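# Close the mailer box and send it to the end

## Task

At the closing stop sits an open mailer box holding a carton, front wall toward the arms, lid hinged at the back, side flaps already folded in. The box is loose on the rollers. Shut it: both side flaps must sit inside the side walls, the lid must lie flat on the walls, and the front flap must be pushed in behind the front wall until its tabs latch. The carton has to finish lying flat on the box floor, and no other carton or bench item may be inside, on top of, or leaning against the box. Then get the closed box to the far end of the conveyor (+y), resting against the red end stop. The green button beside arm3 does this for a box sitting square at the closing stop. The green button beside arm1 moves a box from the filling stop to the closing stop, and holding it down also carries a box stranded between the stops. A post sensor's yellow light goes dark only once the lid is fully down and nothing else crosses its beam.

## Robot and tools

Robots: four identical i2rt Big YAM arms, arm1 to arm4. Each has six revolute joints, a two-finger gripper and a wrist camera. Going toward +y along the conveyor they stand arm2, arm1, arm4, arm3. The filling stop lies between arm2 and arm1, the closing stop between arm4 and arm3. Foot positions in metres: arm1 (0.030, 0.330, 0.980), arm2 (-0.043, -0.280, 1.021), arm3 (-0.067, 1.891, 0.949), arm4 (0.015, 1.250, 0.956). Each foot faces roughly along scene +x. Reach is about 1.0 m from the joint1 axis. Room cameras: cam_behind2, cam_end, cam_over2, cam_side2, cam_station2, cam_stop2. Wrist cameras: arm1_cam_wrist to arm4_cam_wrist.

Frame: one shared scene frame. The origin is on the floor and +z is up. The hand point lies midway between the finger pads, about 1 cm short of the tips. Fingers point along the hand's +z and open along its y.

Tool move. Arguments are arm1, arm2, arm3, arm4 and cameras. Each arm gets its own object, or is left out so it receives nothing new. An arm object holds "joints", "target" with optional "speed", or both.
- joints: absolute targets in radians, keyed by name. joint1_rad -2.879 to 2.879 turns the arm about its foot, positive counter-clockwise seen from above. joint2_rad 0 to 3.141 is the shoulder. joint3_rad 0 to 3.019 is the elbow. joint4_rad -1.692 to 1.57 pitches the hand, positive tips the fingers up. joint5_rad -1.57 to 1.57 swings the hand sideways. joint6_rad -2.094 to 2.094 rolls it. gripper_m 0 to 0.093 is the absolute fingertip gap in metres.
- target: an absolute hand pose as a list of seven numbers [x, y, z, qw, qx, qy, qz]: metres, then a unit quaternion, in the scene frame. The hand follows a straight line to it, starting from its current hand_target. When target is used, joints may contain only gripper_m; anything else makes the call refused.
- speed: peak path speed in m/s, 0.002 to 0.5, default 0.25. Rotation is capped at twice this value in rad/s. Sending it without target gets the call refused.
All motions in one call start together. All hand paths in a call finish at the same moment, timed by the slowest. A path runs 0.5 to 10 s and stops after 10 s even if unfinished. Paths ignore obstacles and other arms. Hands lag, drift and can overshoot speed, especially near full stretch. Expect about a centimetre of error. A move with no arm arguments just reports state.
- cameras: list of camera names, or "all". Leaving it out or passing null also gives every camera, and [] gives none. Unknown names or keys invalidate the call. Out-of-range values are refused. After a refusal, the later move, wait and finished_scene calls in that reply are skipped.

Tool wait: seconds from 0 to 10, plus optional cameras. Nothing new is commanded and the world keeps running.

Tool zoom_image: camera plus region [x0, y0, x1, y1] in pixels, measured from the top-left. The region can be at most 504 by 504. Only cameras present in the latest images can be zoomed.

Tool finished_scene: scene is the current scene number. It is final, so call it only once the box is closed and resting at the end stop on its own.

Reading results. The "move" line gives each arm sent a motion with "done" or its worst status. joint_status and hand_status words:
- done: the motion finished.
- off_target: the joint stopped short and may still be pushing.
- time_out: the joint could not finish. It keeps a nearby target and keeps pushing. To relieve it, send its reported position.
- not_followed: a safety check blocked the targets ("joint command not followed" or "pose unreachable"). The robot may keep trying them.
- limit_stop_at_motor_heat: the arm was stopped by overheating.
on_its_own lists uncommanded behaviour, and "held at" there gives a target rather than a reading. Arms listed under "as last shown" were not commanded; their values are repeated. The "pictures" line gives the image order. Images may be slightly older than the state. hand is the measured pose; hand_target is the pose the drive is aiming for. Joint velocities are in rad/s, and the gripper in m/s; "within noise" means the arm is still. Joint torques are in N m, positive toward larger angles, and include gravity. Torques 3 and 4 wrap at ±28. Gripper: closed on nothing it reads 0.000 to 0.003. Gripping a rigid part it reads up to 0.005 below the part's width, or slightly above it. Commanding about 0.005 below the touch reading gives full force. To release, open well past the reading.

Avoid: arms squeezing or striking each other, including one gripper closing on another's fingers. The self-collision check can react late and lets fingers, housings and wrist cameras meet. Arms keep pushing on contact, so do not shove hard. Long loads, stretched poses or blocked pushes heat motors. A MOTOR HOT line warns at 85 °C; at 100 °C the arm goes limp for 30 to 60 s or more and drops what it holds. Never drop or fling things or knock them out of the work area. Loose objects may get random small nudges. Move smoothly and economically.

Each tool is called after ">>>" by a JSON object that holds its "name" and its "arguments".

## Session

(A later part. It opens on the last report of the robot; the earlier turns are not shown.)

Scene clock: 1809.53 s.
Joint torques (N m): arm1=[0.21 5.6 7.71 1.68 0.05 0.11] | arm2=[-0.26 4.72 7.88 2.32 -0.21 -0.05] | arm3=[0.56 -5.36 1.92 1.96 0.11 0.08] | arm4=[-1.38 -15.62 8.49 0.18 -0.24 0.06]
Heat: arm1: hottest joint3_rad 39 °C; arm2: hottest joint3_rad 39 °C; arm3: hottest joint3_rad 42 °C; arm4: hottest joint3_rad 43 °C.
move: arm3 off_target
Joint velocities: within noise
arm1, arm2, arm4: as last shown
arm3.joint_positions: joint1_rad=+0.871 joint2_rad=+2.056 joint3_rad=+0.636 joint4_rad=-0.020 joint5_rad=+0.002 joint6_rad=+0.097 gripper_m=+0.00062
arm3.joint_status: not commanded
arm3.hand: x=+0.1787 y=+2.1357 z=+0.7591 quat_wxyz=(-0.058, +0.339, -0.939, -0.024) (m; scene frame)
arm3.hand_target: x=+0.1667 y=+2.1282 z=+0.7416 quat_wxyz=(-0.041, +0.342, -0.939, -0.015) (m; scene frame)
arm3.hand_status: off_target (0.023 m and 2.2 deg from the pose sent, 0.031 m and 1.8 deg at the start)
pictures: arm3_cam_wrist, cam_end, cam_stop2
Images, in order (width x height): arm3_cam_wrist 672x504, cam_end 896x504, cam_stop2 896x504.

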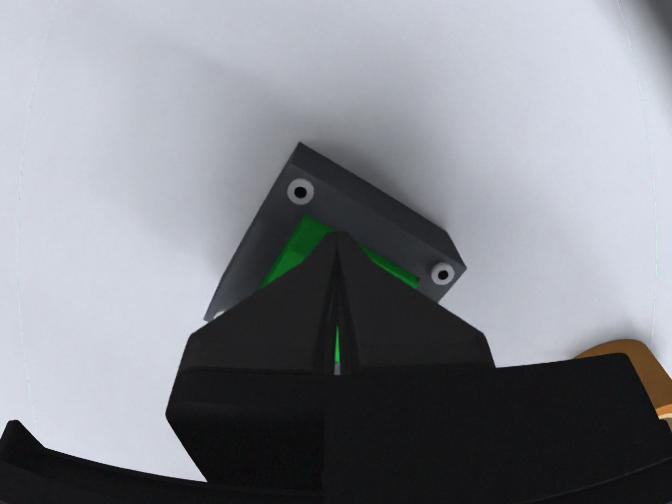

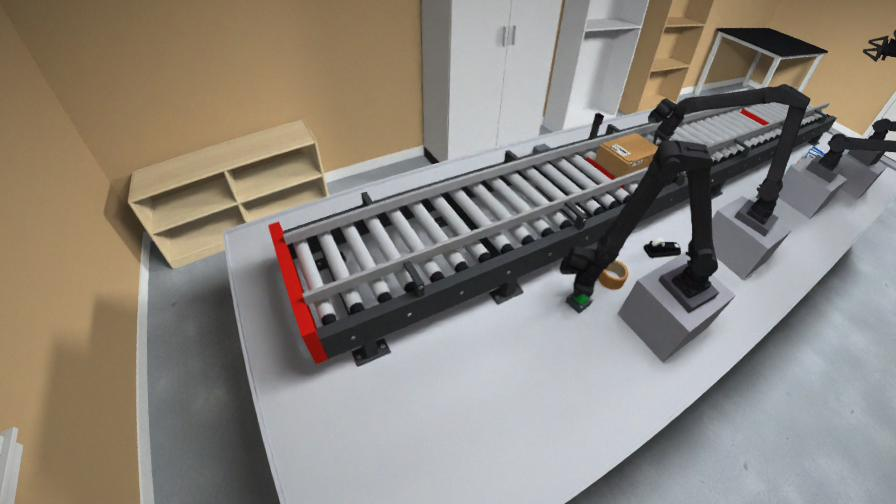

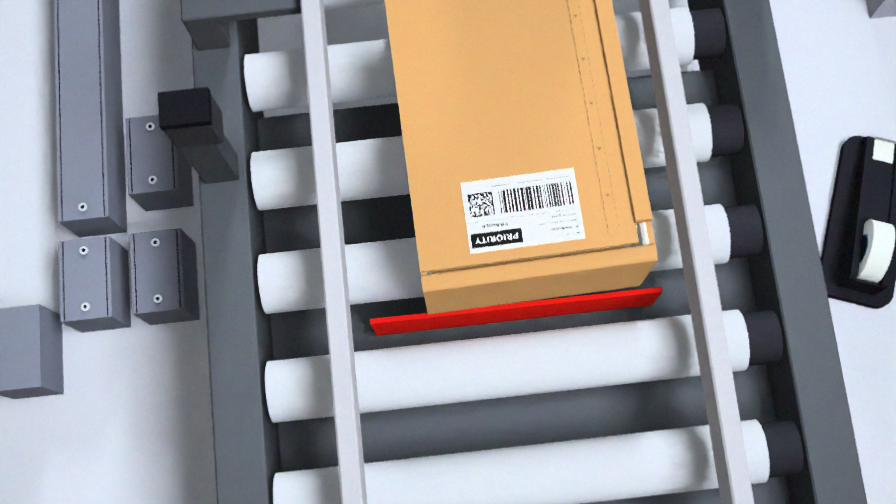

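>>> {"name": "wait", "arguments": {"seconds": 2, "cameras": ["cam_end", "cam_stop2"]}}

Scene clock: 1818.97 s.
Joint torques (N m): arm1=[0.26 5.66 7.73 1.81 0.03 0.11] | arm2=[-0.26 4.72 7.87 2.32 -0.2 -0.05] | arm3=[0.56 -5.13 1.91 1.87 0.11 0.06] | arm4=[-1.32 -15.62 8.47 0.18 -0.25 0.06]
Heat: arm1: hottest joint3_rad 39 °C; arm2: hottest joint3_rad 39 °C; arm3: hottest joint3_rad 41 °C; arm4: hottest joint3_rad 43 °C.
Joint velocities: within noise
arm1.joint_positions: joint1_rad=+0.141 joint2_rad=+0.424 joint3_rad=+1.369 joint4_rad=-1.152 joint5_rad=+0.141 joint6_rad=-0.395 gripper_m=+0.09396
arm1.joint_status: not commanded
arm1.hand: x=+0.1935 y=+0.3358 z=+1.5886 quat_wxyz=(-0.626, +0.190, -0.749, +0.104) (m; scene frame)
arm1.hand_target: x=+0.1892 y=+0.3347 z=+1.5990 quat_wxyz=(-0.636, +0.187, -0.742, +0.104) (m; scene frame)
arm1.hand_status: not commanded
arm2.joint_positions: joint1_rad=+0.016 joint2_rad=+0.445 joint3_rad=+1.415 joint4_rad=-1.206 joint5_rad=-0.131 joint6_rad=-0.177 gripper_m=+0.09396
arm2.joint_status: not commanded
arm2.hand: x=+0.1259 y=-0.2820 z=+1.6325 quat_wxyz=(-0.616, +0.065, -0.785, +0.032) (m; scene frame)
arm2.hand_target: x=+0.1212 y=-0.2816 z=+1.6411 quat_wxyz=(-0.624, +0.065, -0.778, +0.034) (m; scene frame)
arm2.hand_status: not commanded
arm3.joint_positions: joint1_rad=+0.871 joint2_rad=+2.056 joint3_rad=+0.636 joint4_rad=-0.020 joint5_rad=+0.002 joint6_rad=+0.097 gripper_m=+0.00062
arm3.joint_status: not commanded
arm3.hand: x=+0.1787 y=+2.1357 z=+0.7591 quat_wxyz=(-0.058, +0.339, -0.939, -0.024) (m; scene frame)
arm3.hand_target: x=+0.1667 y=+2.1282 z=+0.7416 quat_wxyz=(-0.041, +0.342, -0.939, -0.015) (m; scene frame)
arm3.hand_status: off_target (0.023 m and 2.2 deg from the pose sent, 0.031 m and 1.8 deg at the start)
arm4.joint_positions: joint1_rad=+0.053 joint2_rad=+1.804 joint3_rad=+1.240 joint4_rad=-0.764 joint5_rad=-0.007 joint6_rad=-0.032 gripper_m=+0.00039
arm4.joint_status: not commanded
arm4.hand: x=+0.5600 y=+1.3644 z=+1.0013 quat_wxyz=(-0.124, +0.118, -0.985, -0.015) (m; scene frame)
arm4.hand_target: x=+0.5599 y=+1.3600 z=+1.0098 quat_wxyz=(-0.129, +0.118, -0.984, -0.015) (m; scene frame)
arm4.hand_status: not commanded
wait: 2.00 s; at rest from the start
pictures: cam_end, cam_stop2
Images, in order (width x height): cam_end 896x504, cam_stop2 896x504.

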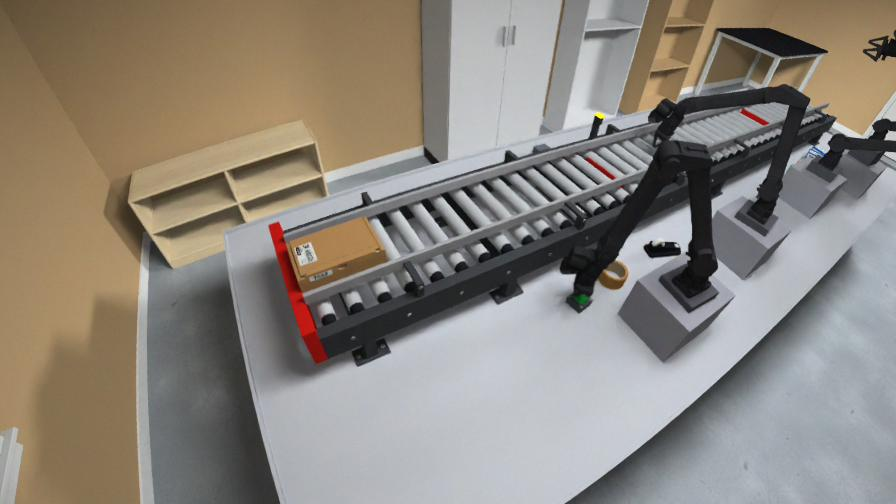

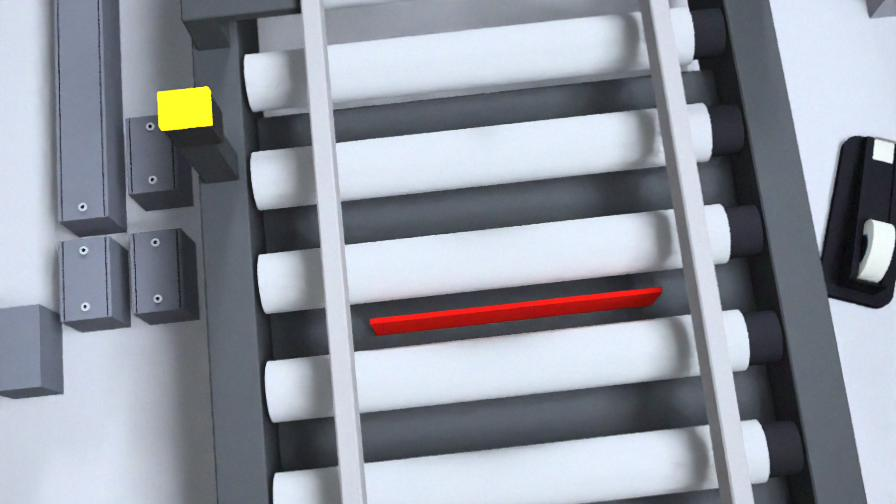

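>>> {"name": "zoom_image", "arguments": {"camera": "cam_end", "region": [240, 190, 420, 330]}}

>>> {"name": "move", "arguments": {"arm3": {"target": [0.18, 2.14, 0.85, 0.04099, -0.3417, 0.9388, 0.01492], "speed": 0.15}, "cameras": ["cam_end", "cam_over2"]}}

>>> {"name": "zoom_image", "arguments": {"camera": "cam_end", "region": [240, 190, 420, 330]}}

Scaled by 2.800 from the camera's 896x504 image, which has a finer 1280x720 frame.

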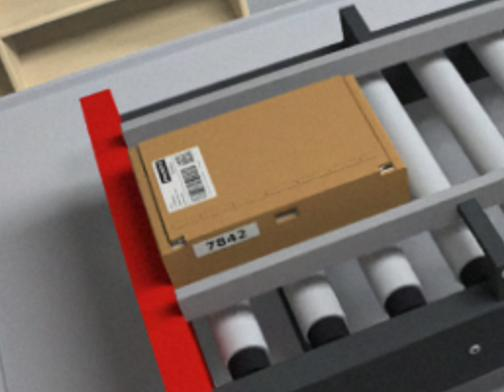

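Scene clock: 1825.90 s.
Joint torques (N m): arm1=[-0.09 5.83 7.76 1.8 0.04 0.1] | arm2=[-0.32 4.72 7.91 2.29 -0.21 -0.05] | arm3=[0.15 -9.47 5.15 0.64 0.06 0.04] | arm4=[-1.32 -15.62 8.49 0.17 -0.24 0.06]
Heat: arm1: hottest joint3_rad 39 °C; arm2: hottest joint3_rad 39 °C; arm3: hottest joint3_rad 41 °C; arm4: hottest joint3_rad 43 °C.
move: arm3 off_target
Joint velocities: within noise
arm1, arm2, arm4: as last shown
arm3.joint_positions: joint1_rad=+0.871 joint2_rad=+1.767 joint3_rad=+0.629 joint4_rad=-0.360 joint5_rad=+0.002 joint6_rad=+0.097 gripper_m=+0.00062
arm3.joint_status: not commanded
arm3.hand: x=+0.1737 y=+2.1312 z=+0.8436 quat_wxyz=(-0.032, +0.339, -0.940, -0.012) (m; scene frame)
arm3.hand_target: x=+0.1800 y=+2.1400 z=+0.8501 quat_wxyz=(-0.041, +0.342, -0.939, -0.015) (m; scene frame)
arm3.hand_status: off_target (0.013 m and 1.1 deg from the pose sent, 0.091 m and 2.2 deg at the start)
pictures: cam_end, cam_over2
Images, in order (width x height): cam_end 896x504, cam_over2 896x504.

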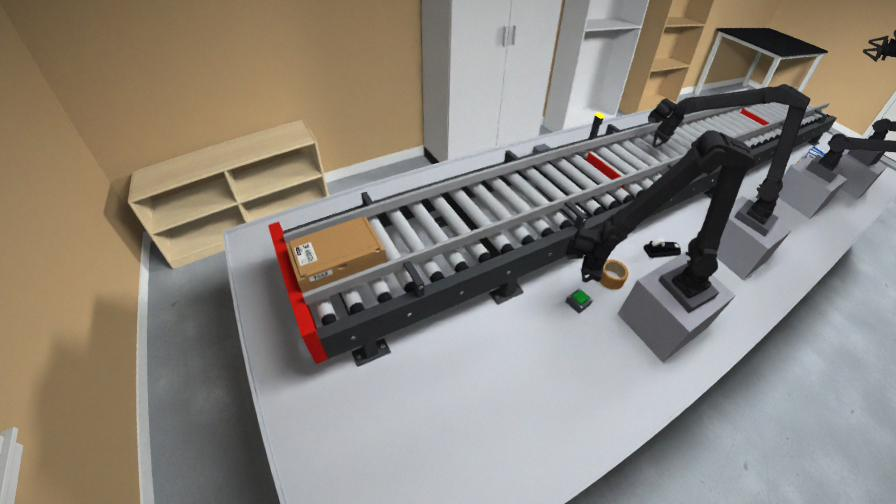

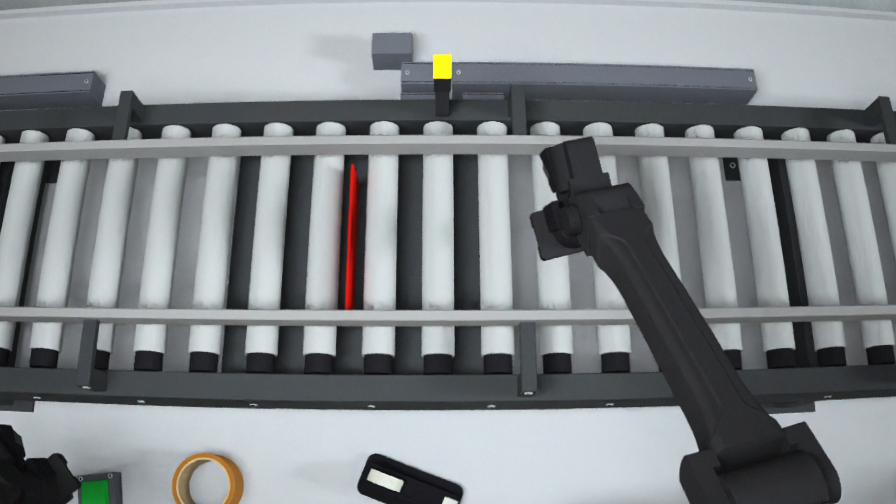

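Scaled by 2.800 from the camera's 896x504 image, which has a finer 1280x720 frame.

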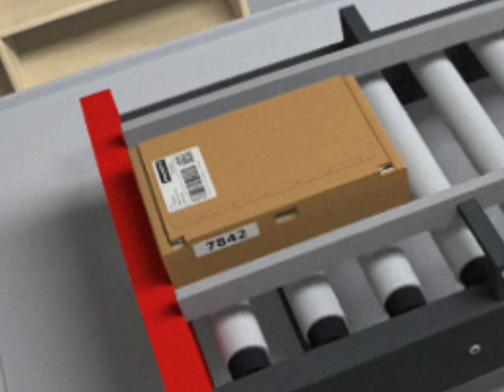

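>>> {"name": "finished_scene", "arguments": {"scene": 1}}

The scene is finished: the task was done.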